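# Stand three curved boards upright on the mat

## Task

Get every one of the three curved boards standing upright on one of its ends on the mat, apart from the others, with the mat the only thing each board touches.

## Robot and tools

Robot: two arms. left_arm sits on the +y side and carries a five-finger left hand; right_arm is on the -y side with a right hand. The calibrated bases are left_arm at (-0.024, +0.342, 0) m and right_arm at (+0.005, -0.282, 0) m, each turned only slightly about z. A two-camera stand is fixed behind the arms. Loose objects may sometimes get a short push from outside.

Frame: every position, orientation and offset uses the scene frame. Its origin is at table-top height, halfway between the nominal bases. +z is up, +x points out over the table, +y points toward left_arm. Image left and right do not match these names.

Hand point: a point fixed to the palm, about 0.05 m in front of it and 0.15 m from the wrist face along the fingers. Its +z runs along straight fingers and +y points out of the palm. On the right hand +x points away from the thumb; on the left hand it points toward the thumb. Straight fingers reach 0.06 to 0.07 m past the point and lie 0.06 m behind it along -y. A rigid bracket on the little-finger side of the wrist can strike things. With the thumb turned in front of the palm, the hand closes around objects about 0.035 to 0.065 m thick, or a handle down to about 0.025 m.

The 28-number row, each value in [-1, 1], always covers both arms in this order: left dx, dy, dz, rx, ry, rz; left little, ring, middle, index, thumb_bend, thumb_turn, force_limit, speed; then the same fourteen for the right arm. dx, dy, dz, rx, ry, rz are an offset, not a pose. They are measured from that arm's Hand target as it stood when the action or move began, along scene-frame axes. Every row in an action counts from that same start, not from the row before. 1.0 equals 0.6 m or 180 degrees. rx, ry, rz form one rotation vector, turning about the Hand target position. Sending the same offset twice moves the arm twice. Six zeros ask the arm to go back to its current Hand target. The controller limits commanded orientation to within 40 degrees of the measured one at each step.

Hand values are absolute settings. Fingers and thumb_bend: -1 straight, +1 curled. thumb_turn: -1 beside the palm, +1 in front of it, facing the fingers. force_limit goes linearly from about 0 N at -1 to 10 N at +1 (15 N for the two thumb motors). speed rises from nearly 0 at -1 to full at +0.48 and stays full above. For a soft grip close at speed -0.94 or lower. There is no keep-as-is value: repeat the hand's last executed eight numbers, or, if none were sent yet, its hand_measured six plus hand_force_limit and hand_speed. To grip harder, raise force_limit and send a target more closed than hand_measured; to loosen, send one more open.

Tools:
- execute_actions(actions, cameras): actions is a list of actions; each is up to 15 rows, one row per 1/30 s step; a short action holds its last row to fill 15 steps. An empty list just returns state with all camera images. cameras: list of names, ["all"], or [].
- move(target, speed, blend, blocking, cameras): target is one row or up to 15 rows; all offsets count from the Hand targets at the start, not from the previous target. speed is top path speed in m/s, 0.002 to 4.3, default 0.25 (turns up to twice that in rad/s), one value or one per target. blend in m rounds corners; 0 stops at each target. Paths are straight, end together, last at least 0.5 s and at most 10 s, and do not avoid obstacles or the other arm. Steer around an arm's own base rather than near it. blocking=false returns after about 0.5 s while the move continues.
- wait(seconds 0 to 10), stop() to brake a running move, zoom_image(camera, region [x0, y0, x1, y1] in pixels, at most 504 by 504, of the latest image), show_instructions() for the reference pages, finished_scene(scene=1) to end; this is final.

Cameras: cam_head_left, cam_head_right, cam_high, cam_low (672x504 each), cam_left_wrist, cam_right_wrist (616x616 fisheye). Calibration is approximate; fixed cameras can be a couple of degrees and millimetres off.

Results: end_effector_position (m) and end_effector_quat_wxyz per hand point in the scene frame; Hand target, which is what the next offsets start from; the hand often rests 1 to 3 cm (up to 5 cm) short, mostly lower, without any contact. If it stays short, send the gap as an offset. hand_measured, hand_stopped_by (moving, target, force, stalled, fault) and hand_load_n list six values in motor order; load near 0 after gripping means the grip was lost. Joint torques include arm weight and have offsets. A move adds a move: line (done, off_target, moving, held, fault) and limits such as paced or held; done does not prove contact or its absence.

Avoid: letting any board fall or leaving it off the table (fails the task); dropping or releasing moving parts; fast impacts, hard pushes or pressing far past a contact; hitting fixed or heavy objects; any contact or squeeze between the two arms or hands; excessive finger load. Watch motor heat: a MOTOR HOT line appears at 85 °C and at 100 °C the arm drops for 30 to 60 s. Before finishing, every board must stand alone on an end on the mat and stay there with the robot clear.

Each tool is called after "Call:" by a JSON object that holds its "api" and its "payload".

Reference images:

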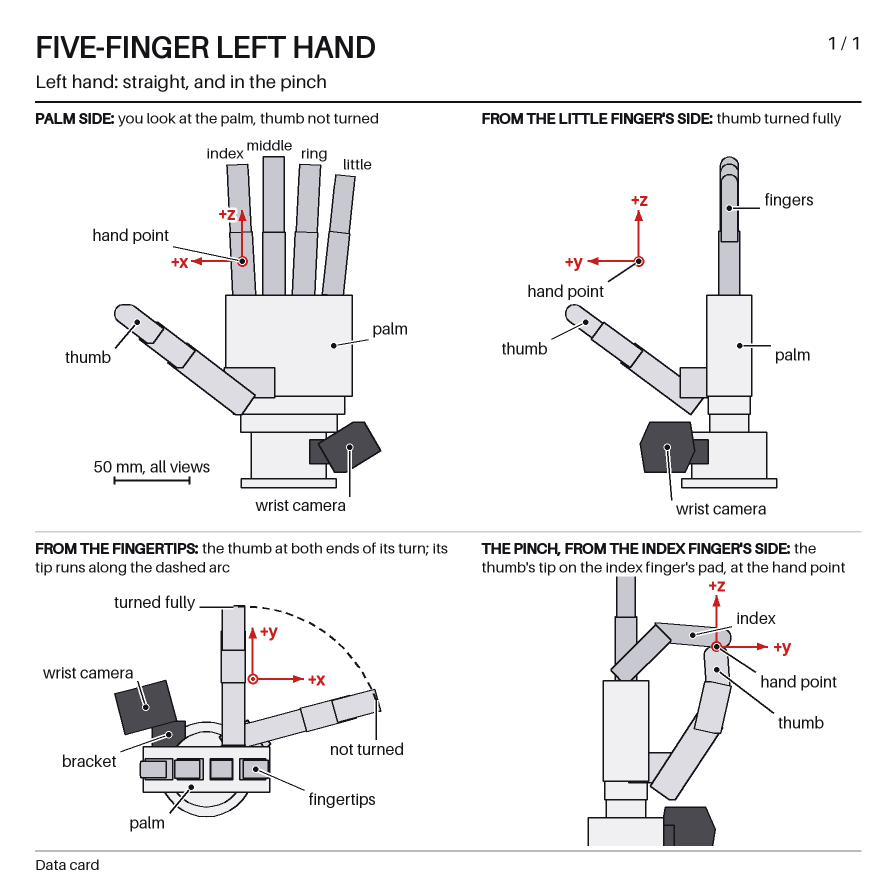

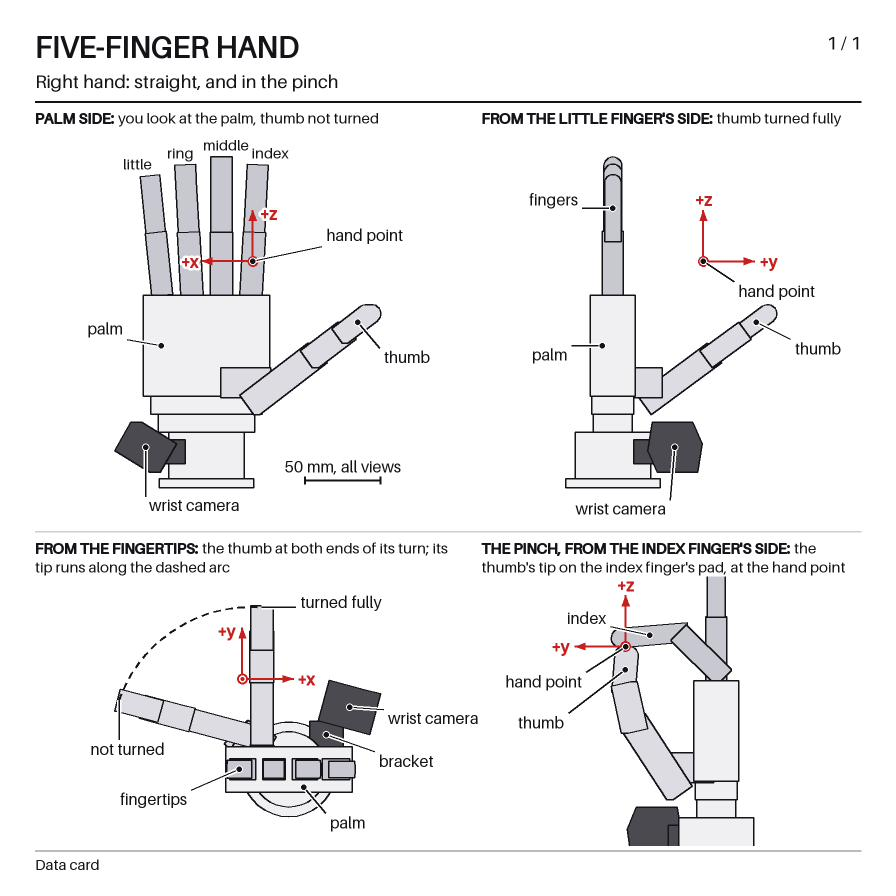

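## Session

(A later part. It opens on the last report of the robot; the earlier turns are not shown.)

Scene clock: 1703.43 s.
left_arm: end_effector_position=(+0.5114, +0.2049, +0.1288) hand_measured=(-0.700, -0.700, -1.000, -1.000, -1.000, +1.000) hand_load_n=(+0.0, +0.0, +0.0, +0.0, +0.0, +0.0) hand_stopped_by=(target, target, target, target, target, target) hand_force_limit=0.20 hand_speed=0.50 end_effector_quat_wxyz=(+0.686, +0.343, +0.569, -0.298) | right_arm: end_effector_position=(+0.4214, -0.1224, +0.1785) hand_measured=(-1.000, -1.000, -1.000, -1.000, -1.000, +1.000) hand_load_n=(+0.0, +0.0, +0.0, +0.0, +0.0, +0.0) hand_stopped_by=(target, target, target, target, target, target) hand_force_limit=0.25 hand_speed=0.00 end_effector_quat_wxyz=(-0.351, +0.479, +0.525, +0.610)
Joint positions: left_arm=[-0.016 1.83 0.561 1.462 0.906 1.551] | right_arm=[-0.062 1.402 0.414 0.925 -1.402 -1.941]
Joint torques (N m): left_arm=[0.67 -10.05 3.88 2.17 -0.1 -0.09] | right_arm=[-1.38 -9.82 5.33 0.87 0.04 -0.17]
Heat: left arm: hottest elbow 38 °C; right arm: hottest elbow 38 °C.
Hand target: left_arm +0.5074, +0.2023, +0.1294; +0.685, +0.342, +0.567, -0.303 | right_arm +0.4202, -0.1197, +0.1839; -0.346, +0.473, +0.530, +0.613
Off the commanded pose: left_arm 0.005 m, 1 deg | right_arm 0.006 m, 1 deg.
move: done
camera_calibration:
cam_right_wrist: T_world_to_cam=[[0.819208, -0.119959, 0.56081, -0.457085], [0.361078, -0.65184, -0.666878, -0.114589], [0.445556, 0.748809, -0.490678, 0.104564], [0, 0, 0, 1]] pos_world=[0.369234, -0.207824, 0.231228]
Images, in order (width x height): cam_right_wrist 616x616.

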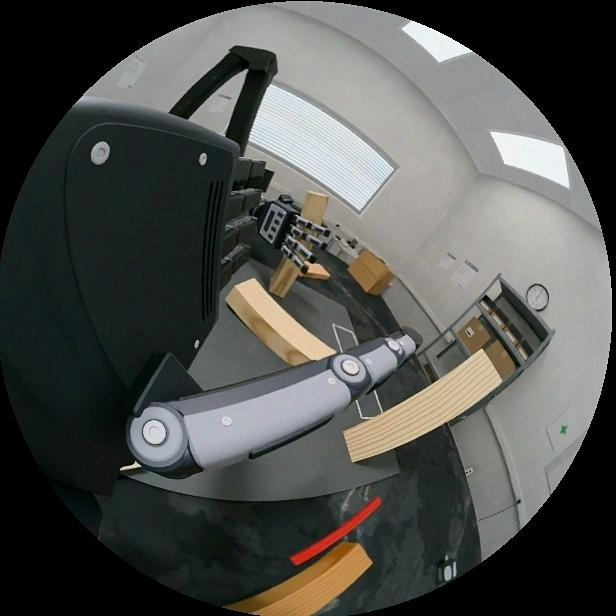

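Call:
{"api": "move", "payload": {"target": [[-0.02, 0.028, 0, 0, 0, 0, -0.7, -0.7, -1, -1, -1, 1, 0.2, 0.5, 0, 0, 0, 0, 0, 0, -1, -1, -1, -1, -1, 1, 0.25, 0],[-0.16, 0.22, 0, 0, 0, 0, -1, -1, -1, -1, -1, 1, 0.2, 0.5, 0, 0, 0, 0, 0, 0, -1, -1, -1, -1, -1, 1, 0.25, 0]], "speed": [0.03, 0.12], "blend": [0.01, 0], "cameras": ["cam_right_wrist", "cam_head_left", "cam_low"]}}

Scene clock: 1712.33 s.
left_arm: end_effector_position=(+0.4122, +0.3292, +0.1210) hand_measured=(-1.000, -1.000, -1.000, -1.000, -1.000, +1.000) hand_load_n=(+0.0, +0.0, +0.0, +0.0, +0.0, +2.0) hand_stopped_by=(target, target, target, target, target, target) hand_force_limit=0.20 hand_speed=0.50 end_effector_quat_wxyz=(+0.658, +0.345, +0.598, -0.302) | right_arm: end_effector_position=(+0.4214, -0.1224, +0.1785) hand_measured=(-1.000, -1.000, -1.000, -1.000, -1.000, +1.000) hand_load_n=(+0.0, -0.5, +0.0, +0.0, +0.0, +0.0) hand_stopped_by=(target, target, target, target, target, target) hand_force_limit=0.25 hand_speed=0.00 end_effector_quat_wxyz=(-0.351, +0.479, +0.525, +0.610)
Joint positions: left_arm=[0.407 1.714 0.349 1.57 1.334 1.464] | right_arm=[-0.062 1.402 0.414 0.925 -1.402 -1.941]
Joint torques (N m): left_arm=[2.2 -8.12 3.28 2.06 -0.1 0] | right_arm=[-1.44 -9.82 5.34 0.85 0.04 -0.17]
Heat: left arm: hottest elbow 37 °C; right arm: hottest elbow 38 °C.
Hand target: left_arm +0.4114, +0.3343, +0.1295; +0.685, +0.342, +0.567, -0.303 | right_arm +0.4202, -0.1197, +0.1839; -0.346, +0.473, +0.530, +0.613
Off the commanded pose: left_arm 0.010 m, 5 deg | right_arm 0.006 m, 1 deg.
joint sent to its limit (left arm) — joint 4 (wrist pitch), upper limit. The joint targets are off in orientation, not in position.
move: off_target (left_arm); target 2's new numbers were sent with left_arm's hand 0.010 m and 5 deg from that target
camera_calibration:
cam_right_wrist: T_world_to_cam=[[0.819208, -0.119959, 0.56081, -0.457085], [0.361078, -0.65184, -0.666878, -0.114589], [0.445556, 0.748809, -0.490678, 0.104564], [0, 0, 0, 1]] pos_world=[0.369234, -0.207824, 0.231228]
Images, in order (width x height): cam_head_left 672x504, cam_low 672x504, cam_right_wrist 616x616.

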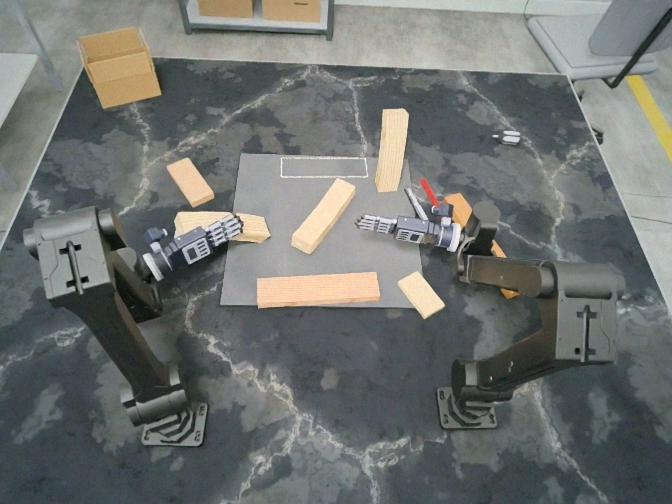

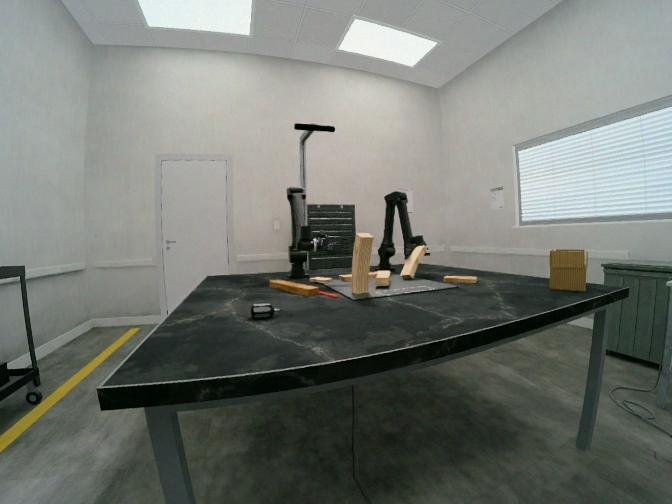

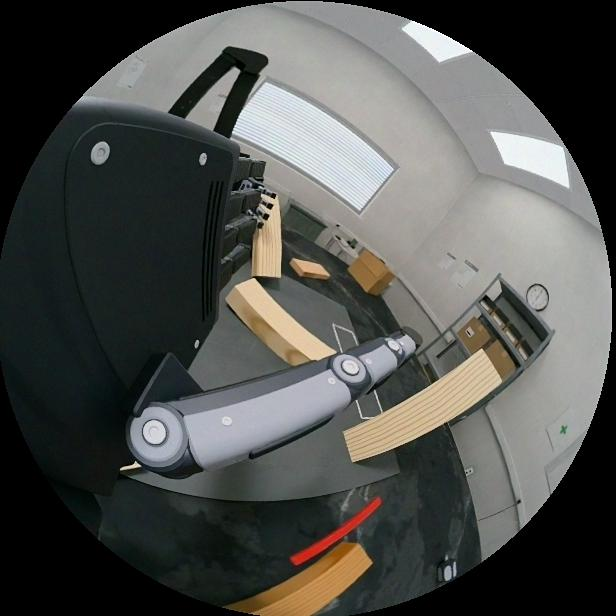

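Call:
{"api": "zoom_image", "payload": {"camera": "cam_right_wrist", "region": [230, 170, 330, 300]}}

Call:
{"api": "zoom_image", "payload": {"camera": "cam_head_left", "region": [130, 150, 290, 300]}}

Call:
{"api": "zoom_image", "payload": {"camera": "cam_low", "region": [360, 205, 460, 295]}}

Call:
{"api": "wait", "payload": {"seconds": 0, "cameras": ["cam_left_wrist", "cam_high", "cam_head_right"]}}

Scaled by 3.877 from the camera's 616x616 image, which has a finer 880x880 frame.

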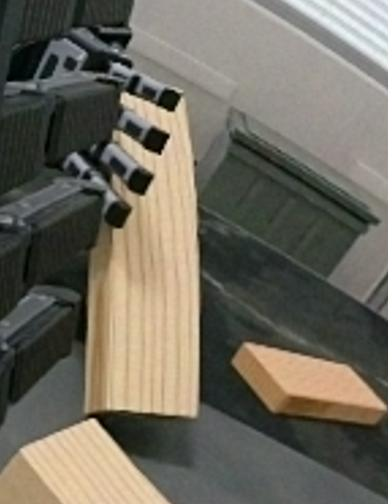

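Scaled by 3.150 from the camera's 672x504 image, which has a finer 960x720 frame.

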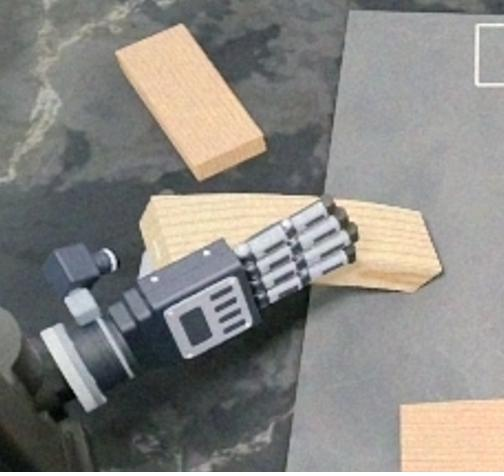

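Scaled by 5.040 from the camera's 672x504 image, which has a finer 960x720 frame.

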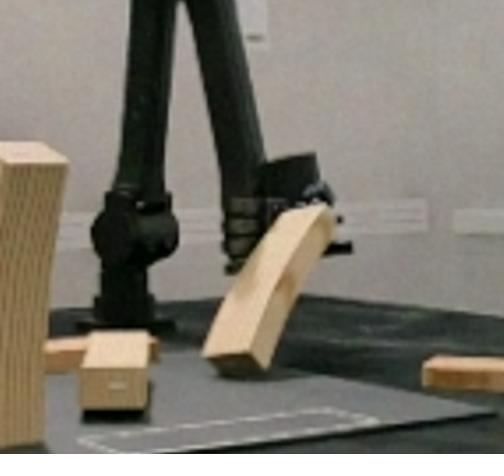

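Scene clock: 1723.00 s.
left_arm: end_effector_position=(+0.4122, +0.3292, +0.1210) hand_measured=(-1.000, -1.000, -1.000, -1.000, -1.000, +1.000) hand_load_n=(+0.0, +0.0, +0.0, +0.0, +0.0, +2.0) hand_stopped_by=(target, target, target, target, target, target) hand_force_limit=0.20 hand_speed=0.50 end_effector_quat_wxyz=(+0.658, +0.345, +0.598, -0.302) | right_arm: end_effector_position=(+0.4214, -0.1224, +0.1785) hand_measured=(-1.000, -1.000, -1.000, -1.000, -1.000, +1.000) hand_load_n=(+0.0, +0.0, +0.0, +0.0, +0.0, +0.0) hand_stopped_by=(target, target, target, target, target, target) hand_force_limit=0.25 hand_speed=0.00 end_effector_quat_wxyz=(-0.351, +0.479, +0.525, +0.610)
Joint positions: left_arm=[0.407 1.714 0.349 1.57 1.334 1.464] | right_arm=[-0.062 1.402 0.414 0.925 -1.402 -1.941]
Joint torques (N m): left_arm=[2.02 -8.12 3.26 2.07 -0.11 0.01] | right_arm=[-1.44 -9.82 5.34 0.87 0.04 -0.17]
Heat: left arm: hottest elbow 37 °C; right arm: hottest elbow 38 °C.
Hand target: left_arm +0.4114, +0.3343, +0.1295; +0.685, +0.342, +0.567, -0.303 | right_arm +0.4202, -0.1197, +0.1839; -0.346, +0.473, +0.530, +0.613
Off the commanded pose: left_arm 0.010 m, 5 deg | right_arm 0.006 m, 1 deg.
camera_calibration:
cam_left_wrist: T_world_to_cam=[[-0.756454, -0.534261, -0.377284, 0.535943], [0.0200796, 0.557603, -0.829865, -0.0856836], [0.653739, -0.63533, -0.411073, 0.102556], [0, 0, 0, 1]] pos_world=[0.340091, 0.399268, 0.173255]
Images, in order (width x height): cam_head_right 672x504, cam_high 672x504, cam_left_wrist 616x616.

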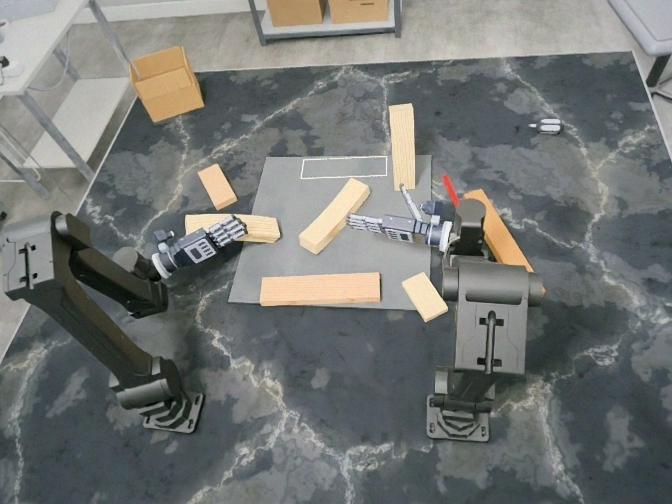

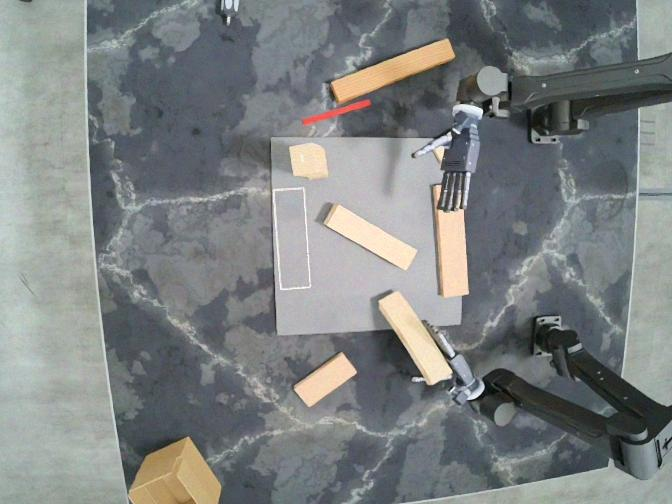

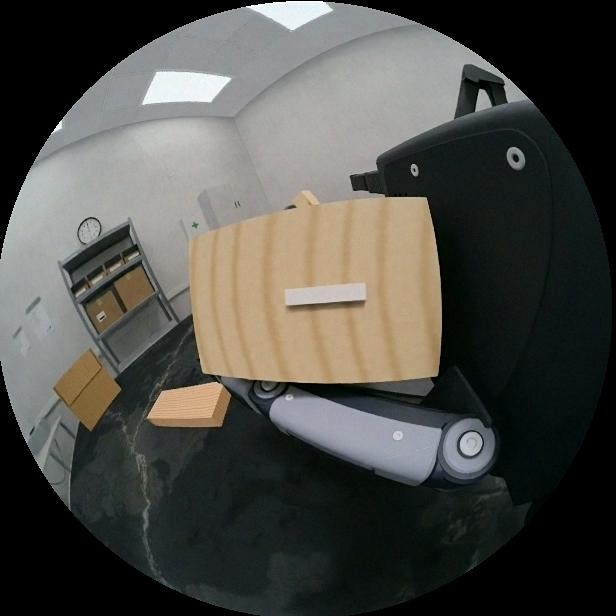

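Call:
{"api": "move", "payload": {"target": [0, 0.0, -0.13, 0, 0, 0, -1, -1, -1, -1, -1, 1, 0.2, 0.5, 0, 0, 0, 0, 0, 0, -1, -1, -1, -1, -1, 1, 0.25, 0], "speed": 0.05, "cameras": ["cam_head_left", "cam_low", "cam_high", "cam_left_wrist", "cam_right_wrist"]}}

Scene clock: 1740.53 s.
left_arm: end_effector_position=(+0.4047, +0.3283, +0.0473) hand_measured=(-1.000, -1.000, -1.000, -1.000, -1.000, +1.000) hand_load_n=(+0.0, +0.0, +0.0, +0.0, -0.5, +1.5) hand_stopped_by=(target, target, target, target, target, target) hand_force_limit=0.20 hand_speed=0.50 end_effector_quat_wxyz=(+0.636, +0.353, +0.615, -0.306) | right_arm: end_effector_position=(+0.4214, -0.1224, +0.1785) hand_measured=(-1.000, -1.000, -1.000, -1.000, -1.000, +1.000) hand_load_n=(+0.0, +0.0, +0.0, +0.0, +0.0, +0.0) hand_stopped_by=(target, target, target, target, target, target) hand_force_limit=0.25 hand_speed=0.00 end_effector_quat_wxyz=(-0.351, +0.479, +0.525, +0.610)
Joint positions: left_arm=[0.417 1.945 0.355 1.57 1.364 1.663] | right_arm=[-0.062 1.402 0.414 0.925 -1.402 -1.941]
Joint torques (N m): left_arm=[1.79 -7.24 2.93 2.1 0.17 0.21] | right_arm=[-1.38 -9.82 5.33 0.85 0.03 -0.17]
Heat: left arm: hottest elbow 37 °C; right arm: hottest elbow 38 °C.
Hand target: left_arm +0.4114, +0.3344, +0.0514; +0.685, +0.342, +0.567, -0.303 | right_arm +0.4202, -0.1197, +0.1839; -0.346, +0.473, +0.530, +0.613
Off the commanded pose: left_arm 0.010 m, 8 deg | right_arm 0.006 m, 1 deg.
joint sent to its limit (left arm) — joint 4 (wrist pitch), upper limit. The joint targets are off in orientation, not in position.
move: off_target (left_arm)
camera_calibration:
cam_left_wrist: T_world_to_cam=[[-0.782572, -0.510244, -0.356697, 0.503731], [-0.00939407, 0.582565, -0.81273, -0.143245], [0.62249, -0.632668, -0.460692, 0.0907103], [0, 0, 0, 1]] pos_world=[0.336394, 0.397865, 0.105049]
cam_right_wrist: T_world_to_cam=[[0.819208, -0.119959, 0.56081, -0.457085], [0.361078, -0.65184, -0.666878, -0.114589], [0.445556, 0.748809, -0.490678, 0.104564], [0, 0, 0, 1]] pos_world=[0.369234, -0.207824, 0.231228]
Images, in order (width x height): cam_head_left 672x504, cam_high 672x504, cam_low 672x504, cam_left_wrist 616x616, cam_right_wrist 616x616.

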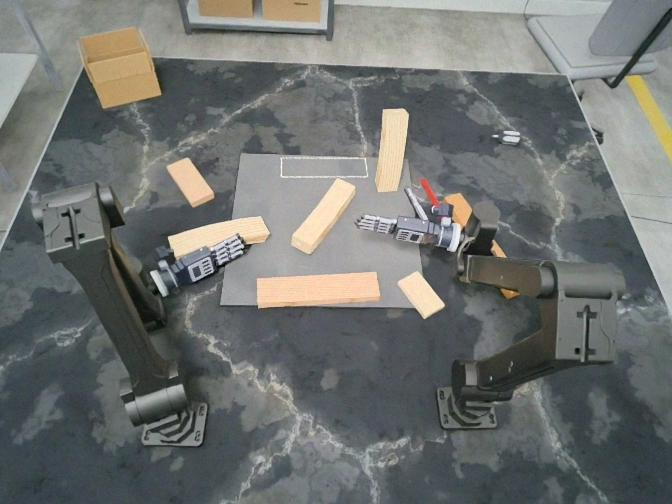

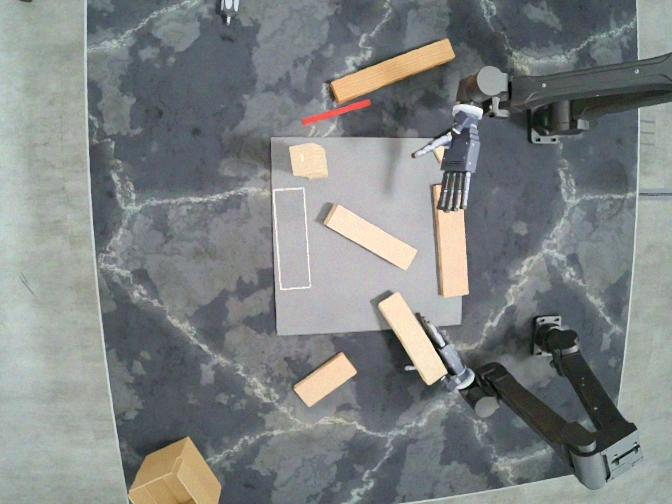

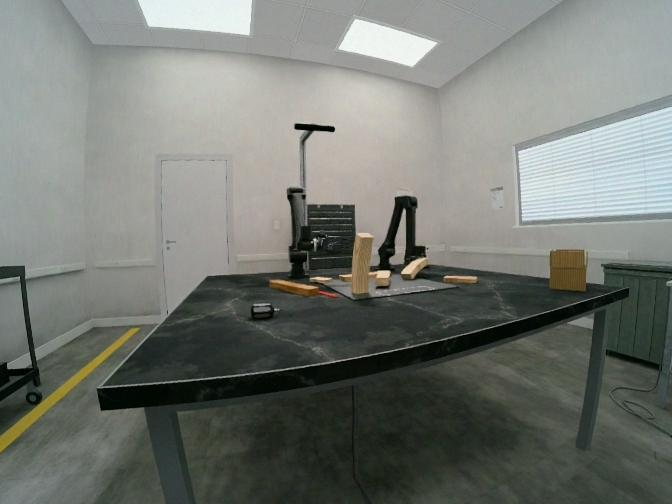

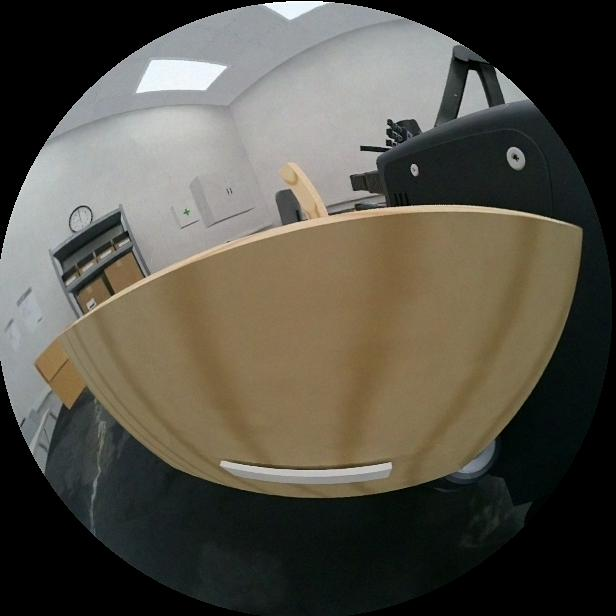

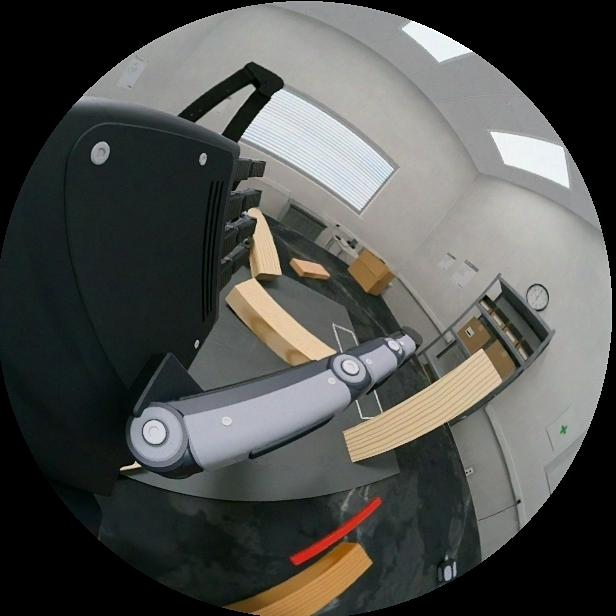

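Call:
{"api": "move", "payload": {"target": [-0.12, 0.16, 0.0, 0, 0, 0, -1, -1, -1, -1, -1, 1, 0.2, 0.5, 0, 0, 0, 0, 0, 0, -1, -1, -1, -1, -1, 1, 0.25, 0], "speed": 0.1, "cameras": ["cam_head_left", "cam_head_right", "cam_high", "cam_right_wrist"]}}

Scene clock: 1747.80 s.
left_arm: end_effector_position=(+0.3411, +0.4253, +0.0435) hand_measured=(-1.000, -1.000, -1.000, -1.000, -1.000, +1.000) hand_load_n=(+0.0, +0.0, +0.0, +0.0, +0.0, +2.5) hand_stopped_by=(target, target, target, target, target, target) hand_force_limit=0.20 hand_speed=0.50 end_effector_quat_wxyz=(+0.660, +0.296, +0.642, -0.254) | right_arm: end_effector_position=(+0.4214, -0.1224, +0.1785) hand_measured=(-1.000, -1.000, -1.000, -1.000, -1.000, +1.000) hand_load_n=(+0.0, +0.0, +0.0, +0.0, +0.0, +0.5) hand_stopped_by=(target, target, target, target, target, target) hand_force_limit=0.25 hand_speed=0.00 end_effector_quat_wxyz=(-0.351, +0.479, +0.525, +0.610)
Joint positions: left_arm=[0.792 1.945 0.271 1.571 1.569 1.739] | right_arm=[-0.062 1.402 0.414 0.925 -1.402 -1.941]
Joint torques (N m): left_arm=[2.08 -8.18 0.18 1.98 0.16 0.24] | right_arm=[-1.38 -9.88 5.34 0.84 0.04 -0.17]
Heat: left arm: hottest elbow 36 °C; right arm: hottest elbow 38 °C.
Hand target: left_arm +0.3395, +0.4302, +0.0515; +0.685, +0.343, +0.567, -0.303 | right_arm +0.4202, -0.1197, +0.1839; -0.346, +0.473, +0.530, +0.613
Off the commanded pose: left_arm 0.010 m, 12 deg | right_arm 0.006 m, 1 deg.
joint sent to its limit (left arm) — joint 4 (wrist pitch), upper limit; joint 5 (wrist yaw), upper limit. The joint targets are off in orientation, not in position.
move: off_target (left_arm)
camera_calibration:
cam_right_wrist: T_world_to_cam=[[0.819208, -0.119959, 0.56081, -0.457085], [0.361078, -0.65184, -0.666878, -0.114589], [0.445556, 0.748809, -0.490678, 0.104564], [0, 0, 0, 1]] pos_world=[0.369234, -0.207824, 0.231228]
Images, in order (width x height): cam_head_left 672x504, cam_head_right 672x504, cam_high 672x504, cam_right_wrist 616x616.

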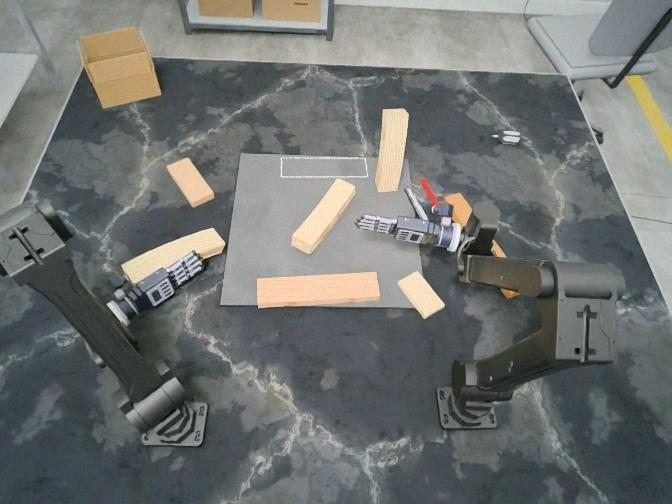

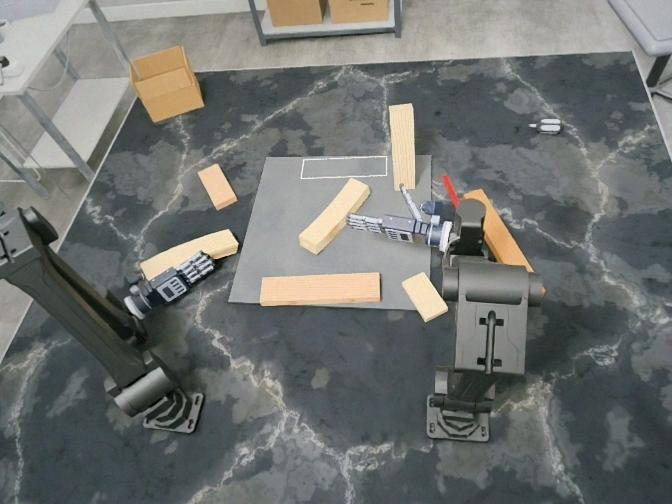

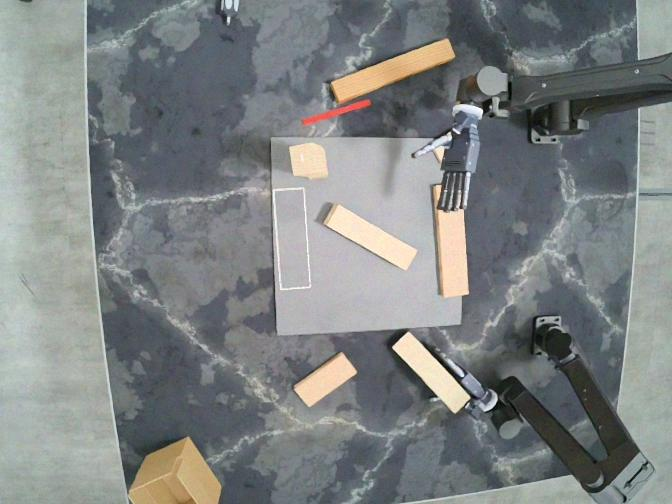

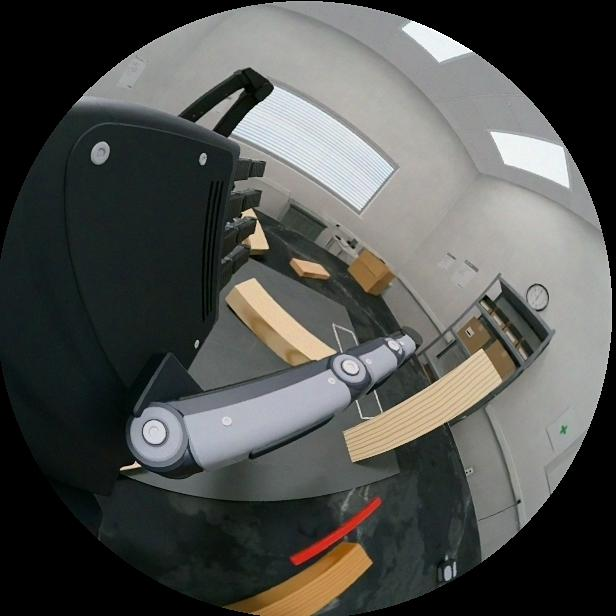

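Call:
{"api": "move", "payload": {"target": [[0, 0, 0.045, 0, 0, 0, -1, -1, -1, -1, -1, 1, 0.2, 0.5, 0, 0, 0, 0, 0, 0, -1, -1, -1, -1, -1, 1, 0.25, 0],[0, 0, 0.045, 0, 0, 0, -1, -1, -1, -1, -1, 0.33, 0.2, -0.5, 0, 0, 0, 0, 0, 0, -1, -1, -1, -1, -1, 1, 0.25, 0],[0, 0, 0.1, 0, 0, 0, -1, -1, -1, -1, -1, -0.33, 0.2, -0.5, 0, 0, 0, 0, 0, 0, -1, -1, -1, -1, -1, 1, 0.25, 0],[0, 0, 0.14, 0, 0, 0, -1, -1, -1, -1, -1, -1, 0.2, -0.5, 0, 0, 0, 0, 0, 0, -1, -1, -1, -1, -1, 1, 0.25, 0]], "speed": 0.1, "cameras": ["cam_head_left", "cam_high", "cam_right_wrist", "cam_left_wrist"]}}

Scene clock: 1797.47 s.
left_arm: end_effector_position=(+0.3424, +0.4275, +0.1343) hand_measured=(-1.000, -1.000, -1.000, -1.000, -1.000, -1.000) hand_load_n=(+0.0, +0.0, +0.0, +0.0, +0.5, +0.0) hand_stopped_by=(target, target, target, target, target, target) hand_force_limit=0.20 hand_speed=-0.50 end_effector_quat_wxyz=(+0.667, +0.313, +0.634, -0.236) | right_arm: end_effector_position=(+0.4214, -0.1224, +0.1785) hand_measured=(-1.000, -1.000, -1.000, -1.000, -1.000, +1.000) hand_load_n=(+0.0, +0.0, +0.0, +0.0, +0.0, +0.0) hand_stopped_by=(target, target, target, target, target, target) hand_force_limit=0.25 hand_speed=0.00 end_effector_quat_wxyz=(-0.351, +0.479, +0.525, +0.610)
Joint positions: left_arm=[0.794 1.572 0.257 1.565 1.569 1.44] | right_arm=[-0.062 1.402 0.414 0.925 -1.402 -1.941]
Joint torques (N m): left_arm=[2.02 -5.71 3.28 1.21 -0.15 -0.05] | right_arm=[-1.44 -9.88 5.33 0.87 0.03 -0.17]
Heat: left arm: hottest elbow 35 °C; right arm: hottest elbow 38 °C.
Hand target: left_arm +0.3395, +0.4304, +0.1355; +0.685, +0.343, +0.567, -0.303 | right_arm +0.4202, -0.1197, +0.1839; -0.346, +0.473, +0.530, +0.613
Off the commanded pose: left_arm 0.004 m, 12 deg | right_arm 0.006 m, 1 deg.
joint sent to its limit (left arm) — joint 5 (wrist yaw), upper limit. The joint targets are off in orientation, not in position.
move: off_target (left_arm); target 2's new numbers were sent with left_arm's hand 0.006 m and 12 deg from that target; target 3's new numbers were sent with left_arm's hand 0.005 m and 12 deg from that target; target 4's new numbers were sent with left_arm's hand 0.004 m and 12 deg from that target
camera_calibration:
cam_left_wrist: T_world_to_cam=[[-0.669788, -0.625502, -0.400165, 0.553085], [-0.0793452, 0.596107, -0.798975, -0.11463], [0.738301, -0.503392, -0.448896, 0.135729], [0, 0, 0, 1]] pos_world=[0.261145, 0.482612, 0.190667]
cam_right_wrist: T_world_to_cam=[[0.819208, -0.119959, 0.56081, -0.457085], [0.361078, -0.65184, -0.666878, -0.114589], [0.445556, 0.748809, -0.490678, 0.104564], [0, 0, 0, 1]] pos_world=[0.369234, -0.207824, 0.231228]
Images, in order (width x height): cam_head_left 672x504, cam_high 672x504, cam_left_wrist 616x616, cam_right_wrist 616x616.

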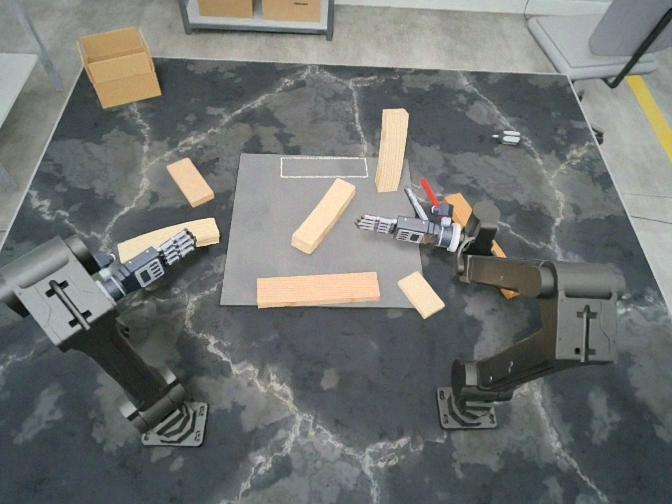

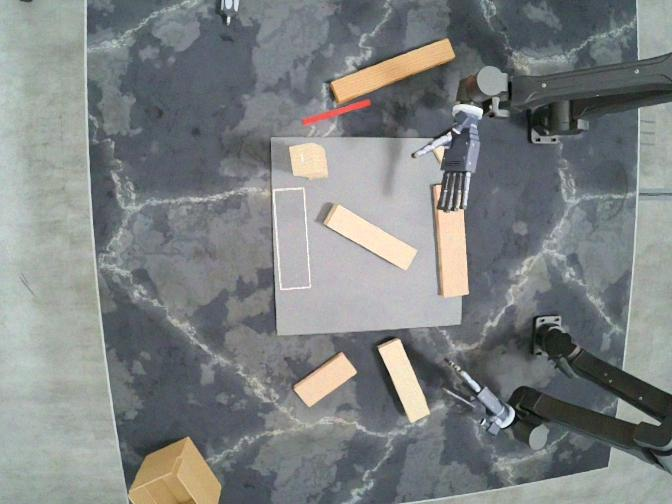

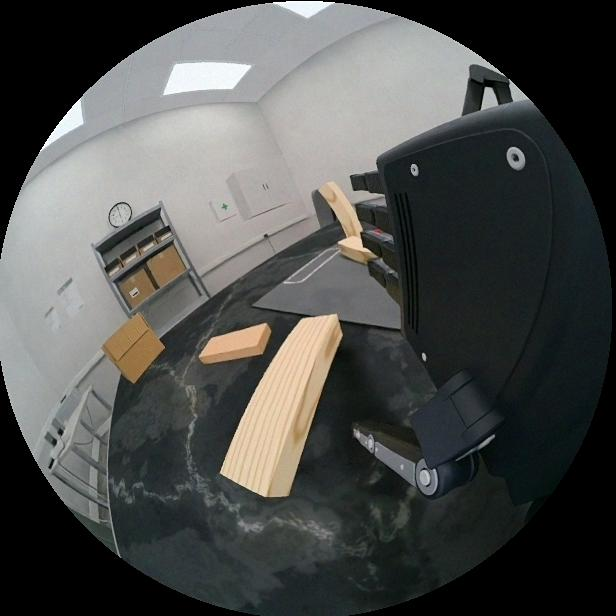

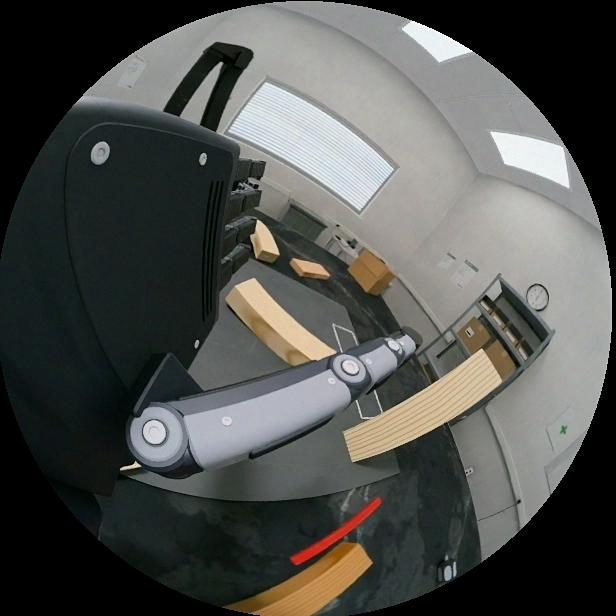

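Call:
{"api": "zoom_image", "payload": {"camera": "cam_left_wrist", "region": [200, 290, 420, 510]}}

Call:
{"api": "zoom_image", "payload": {"camera": "cam_head_left", "region": [100, 190, 240, 300]}}

Scaled by 2.291 from the camera's 616x616 image, which has a finer 880x880 frame.

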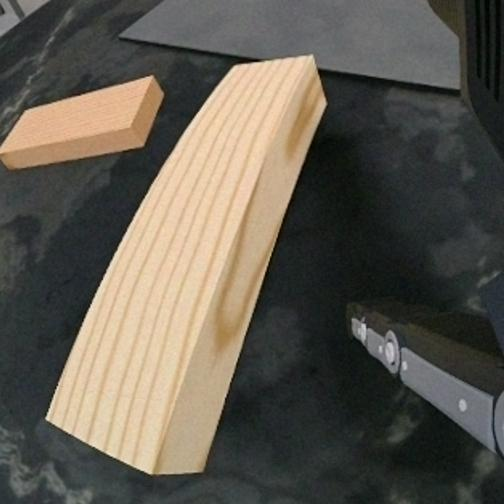

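Scaled by 3.600 from the camera's 672x504 image, which has a finer 960x720 frame.

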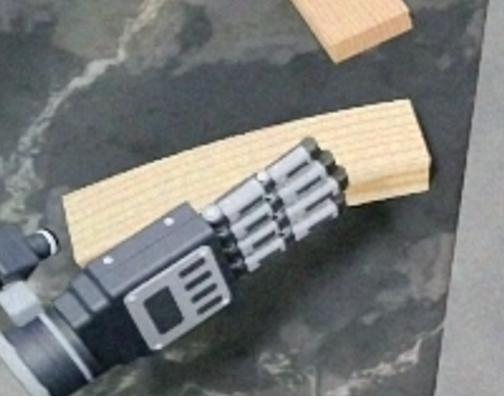

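Call:
{"api": "execute_actions", "payload": {"actions": [], "cameras": ["cam_head_left","cam_high","cam_left_wrist"]}}

Scene clock: 1934.03 s.
left_arm: end_effector_position=(+0.3424, +0.4275, +0.1343) hand_measured=(-1.000, -1.000, -1.000, -1.000, -1.000, -1.000) hand_load_n=(+0.0, +0.0, +0.0, +0.0, +0.0, +0.0) hand_stopped_by=(target, target, target, target, target, target) hand_force_limit=0.20 hand_speed=-0.50 end_effector_quat_wxyz=(+0.667, +0.313, +0.634, -0.236) | right_arm: end_effector_position=(+0.4214, -0.1224, +0.1785) hand_measured=(-1.000, -1.000, -1.000, -1.000, -1.000, +1.000) hand_load_n=(+0.0, +0.0, +0.0, +0.0, -0.5, +0.0) hand_stopped_by=(target, target, target, target, target, target) hand_force_limit=0.25 hand_speed=0.00 end_effector_quat_wxyz=(-0.351, +0.479, +0.525, +0.610)
Joint positions: left_arm=[0.794 1.572 0.257 1.565 1.569 1.44] | right_arm=[-0.062 1.402 0.414 0.925 -1.402 -1.941]
Joint velocities: within noise
Joint torques (N m): left_arm=[2.02 -5.71 3.28 1.21 -0.15 -0.05] | right_arm=[-1.32 -9.76 5.33 0.87 0.04 -0.17]
Motor temperatures (°C): left_arm=[28 29 35 28 27 29] | right_arm=[27 35 38 28 28 28]
Heat: left arm: hottest elbow 35 °C; right arm: hottest elbow 38 °C.
Hand target: left_arm +0.3395, +0.4304, +0.1355; +0.685, +0.343, +0.567, -0.303 | right_arm +0.4202, -0.1197, +0.1839; -0.346, +0.473, +0.530, +0.613
Off the commanded pose: left_arm 0.004 m, 12 deg | right_arm 0.006 m, 1 deg.
camera_calibration:
cam_left_wrist: T_world_to_cam=[[-0.669788, -0.625502, -0.400165, 0.553085], [-0.0793452, 0.596107, -0.798975, -0.11463], [0.738301, -0.503392, -0.448896, 0.135729], [0, 0, 0, 1]] pos_world=[0.261145, 0.482612, 0.190667]
Images, in order (width x height): cam_head_left 672x504, cam_high 672x504, cam_left_wrist 616x616.

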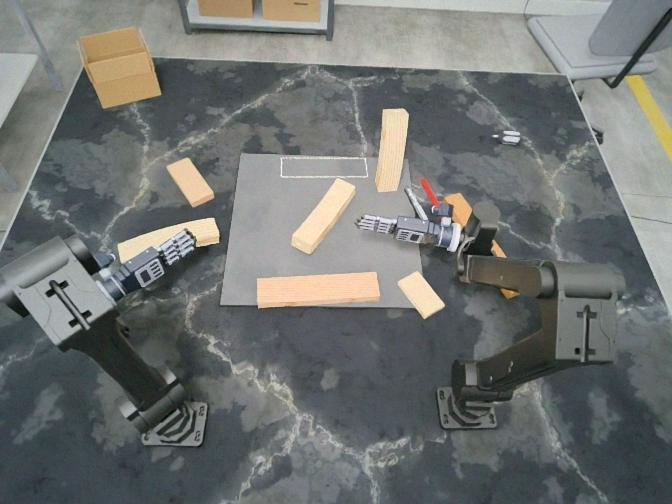

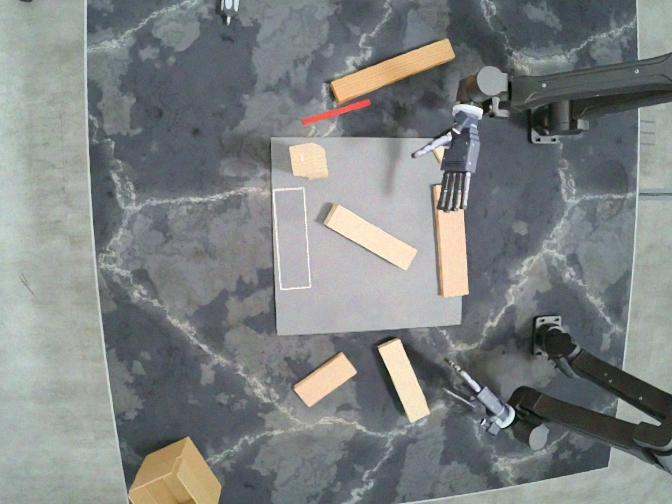

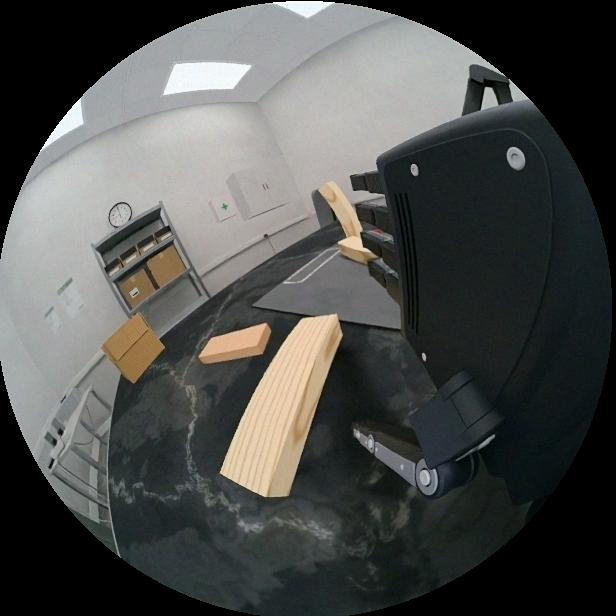

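Call:
{"api": "move", "payload": {"target": [[-0.02,0,0.25,0,0,0,-1,-1,-1,-1,-1,-1,0.2,-0.5,0,0,0,0,0,0,-1,-1,-1,-1,-1,1,0.25,0],[0.1387,0.0017,0.14,-0.52,0.35,0.4327,-1,-1,-1,-1,-1,1,0.2,-0.5,0,0,0,0,0,0,-1,-1,-1,-1,-1,1,0.25,0]], "speed": 0.4, "cameras": ["cam_head_left","cam_high","cam_left_wrist"]}}

Scene clock: 1947.40 s.
left_arm: end_effector_position=(+0.4051, +0.4303, +0.1927) hand_measured=(-1.000, -1.000, -1.000, -1.000, -1.000, +1.000) hand_load_n=(+0.0, +0.0, -0.5, +0.0, +0.0, +0.0) hand_stopped_by=(target, target, target, target, target, target) hand_force_limit=0.20 hand_speed=-0.50 end_effector_quat_wxyz=(-0.375, +0.744, -0.497, +0.242) | right_arm: end_effector_position=(+0.4214, -0.1224, +0.1785) hand_measured=(-1.000, -1.000, -1.000, -1.000, -1.000, +1.000) hand_load_n=(-0.5, +0.0, +0.0, +0.0, +0.0, +0.5) hand_stopped_by=(target, target, target, target, target, target) hand_force_limit=0.25 hand_speed=0.00 end_effector_quat_wxyz=(-0.351, +0.479, +0.525, +0.610)
Joint positions: left_arm=[0.242 1.031 0.8 -0.422 -0.15 -0.098] | right_arm=[-0.062 1.402 0.414 0.925 -1.402 -1.941]
Joint torques (N m): left_arm=[0.62 -3.72 15.61 1.2 -0.24 -0.12] | right_arm=[-1.38 -9.82 5.34 0.84 0.04 -0.17]
Heat: left arm: hottest elbow 36 °C; right arm: hottest elbow 38 °C.
Hand target: left_arm +0.4228, +0.4313, +0.2195; -0.386, +0.739, -0.489, +0.255 | right_arm +0.4202, -0.1197, +0.1839; -0.346, +0.473, +0.530, +0.613
Off the commanded pose: left_arm 0.032 m, 2 deg | right_arm 0.006 m, 1 deg.
move: off_target (left_arm); target 2's new numbers were sent with left_arm's hand 0.032 m and 2 deg from that target
camera_calibration:
cam_left_wrist: T_world_to_cam=[[0.631092, -0.0581036, 0.773528, -0.377141], [-0.175889, -0.981936, 0.0697429, 0.486062], [0.755503, -0.180069, -0.629912, 0.00585977], [0, 0, 0, 1]] pos_world=[0.319077, 0.456424, 0.261521]
Images, in order (width x height): cam_head_left 672x504, cam_high 672x504, cam_left_wrist 616x616.

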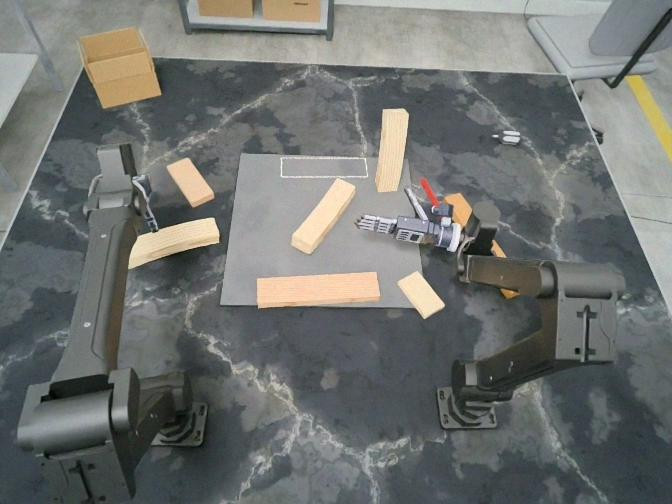

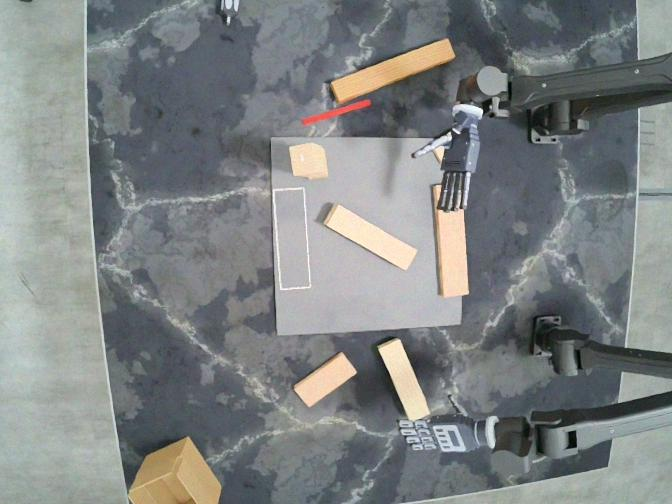

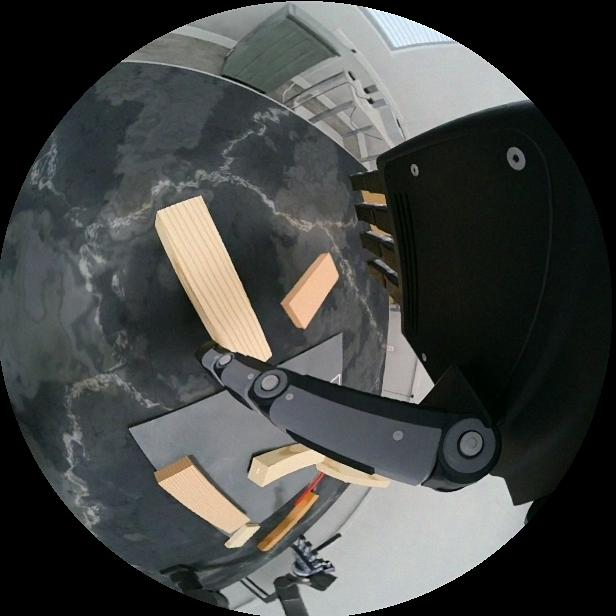

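Call:
{"api": "zoom_image", "payload": {"camera": "cam_left_wrist", "region": [130, 170, 300, 380]}}

Call:
{"api": "zoom_image", "payload": {"camera": "cam_head_left", "region": [100, 140, 240, 290]}}

Scaled by 2.400 from the camera's 616x616 image, which has a finer 880x880 frame.

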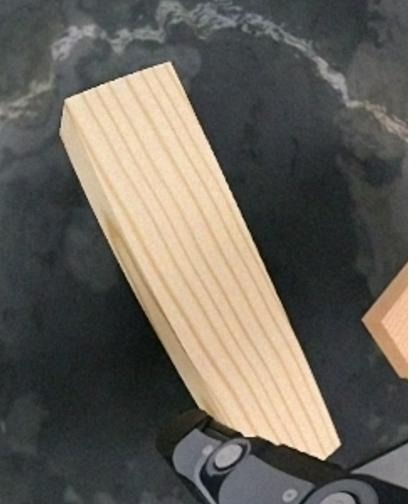

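Scaled by 3.360 from the camera's 672x504 image, which has a finer 960x720 frame.

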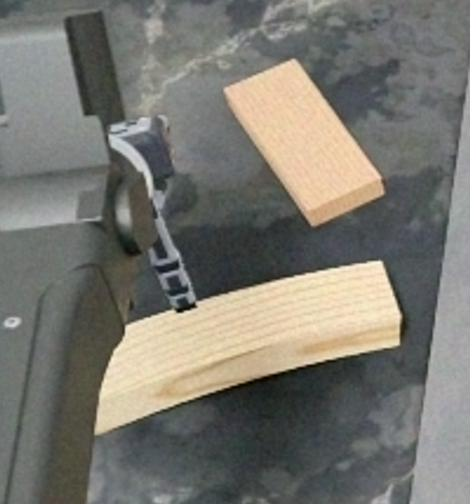

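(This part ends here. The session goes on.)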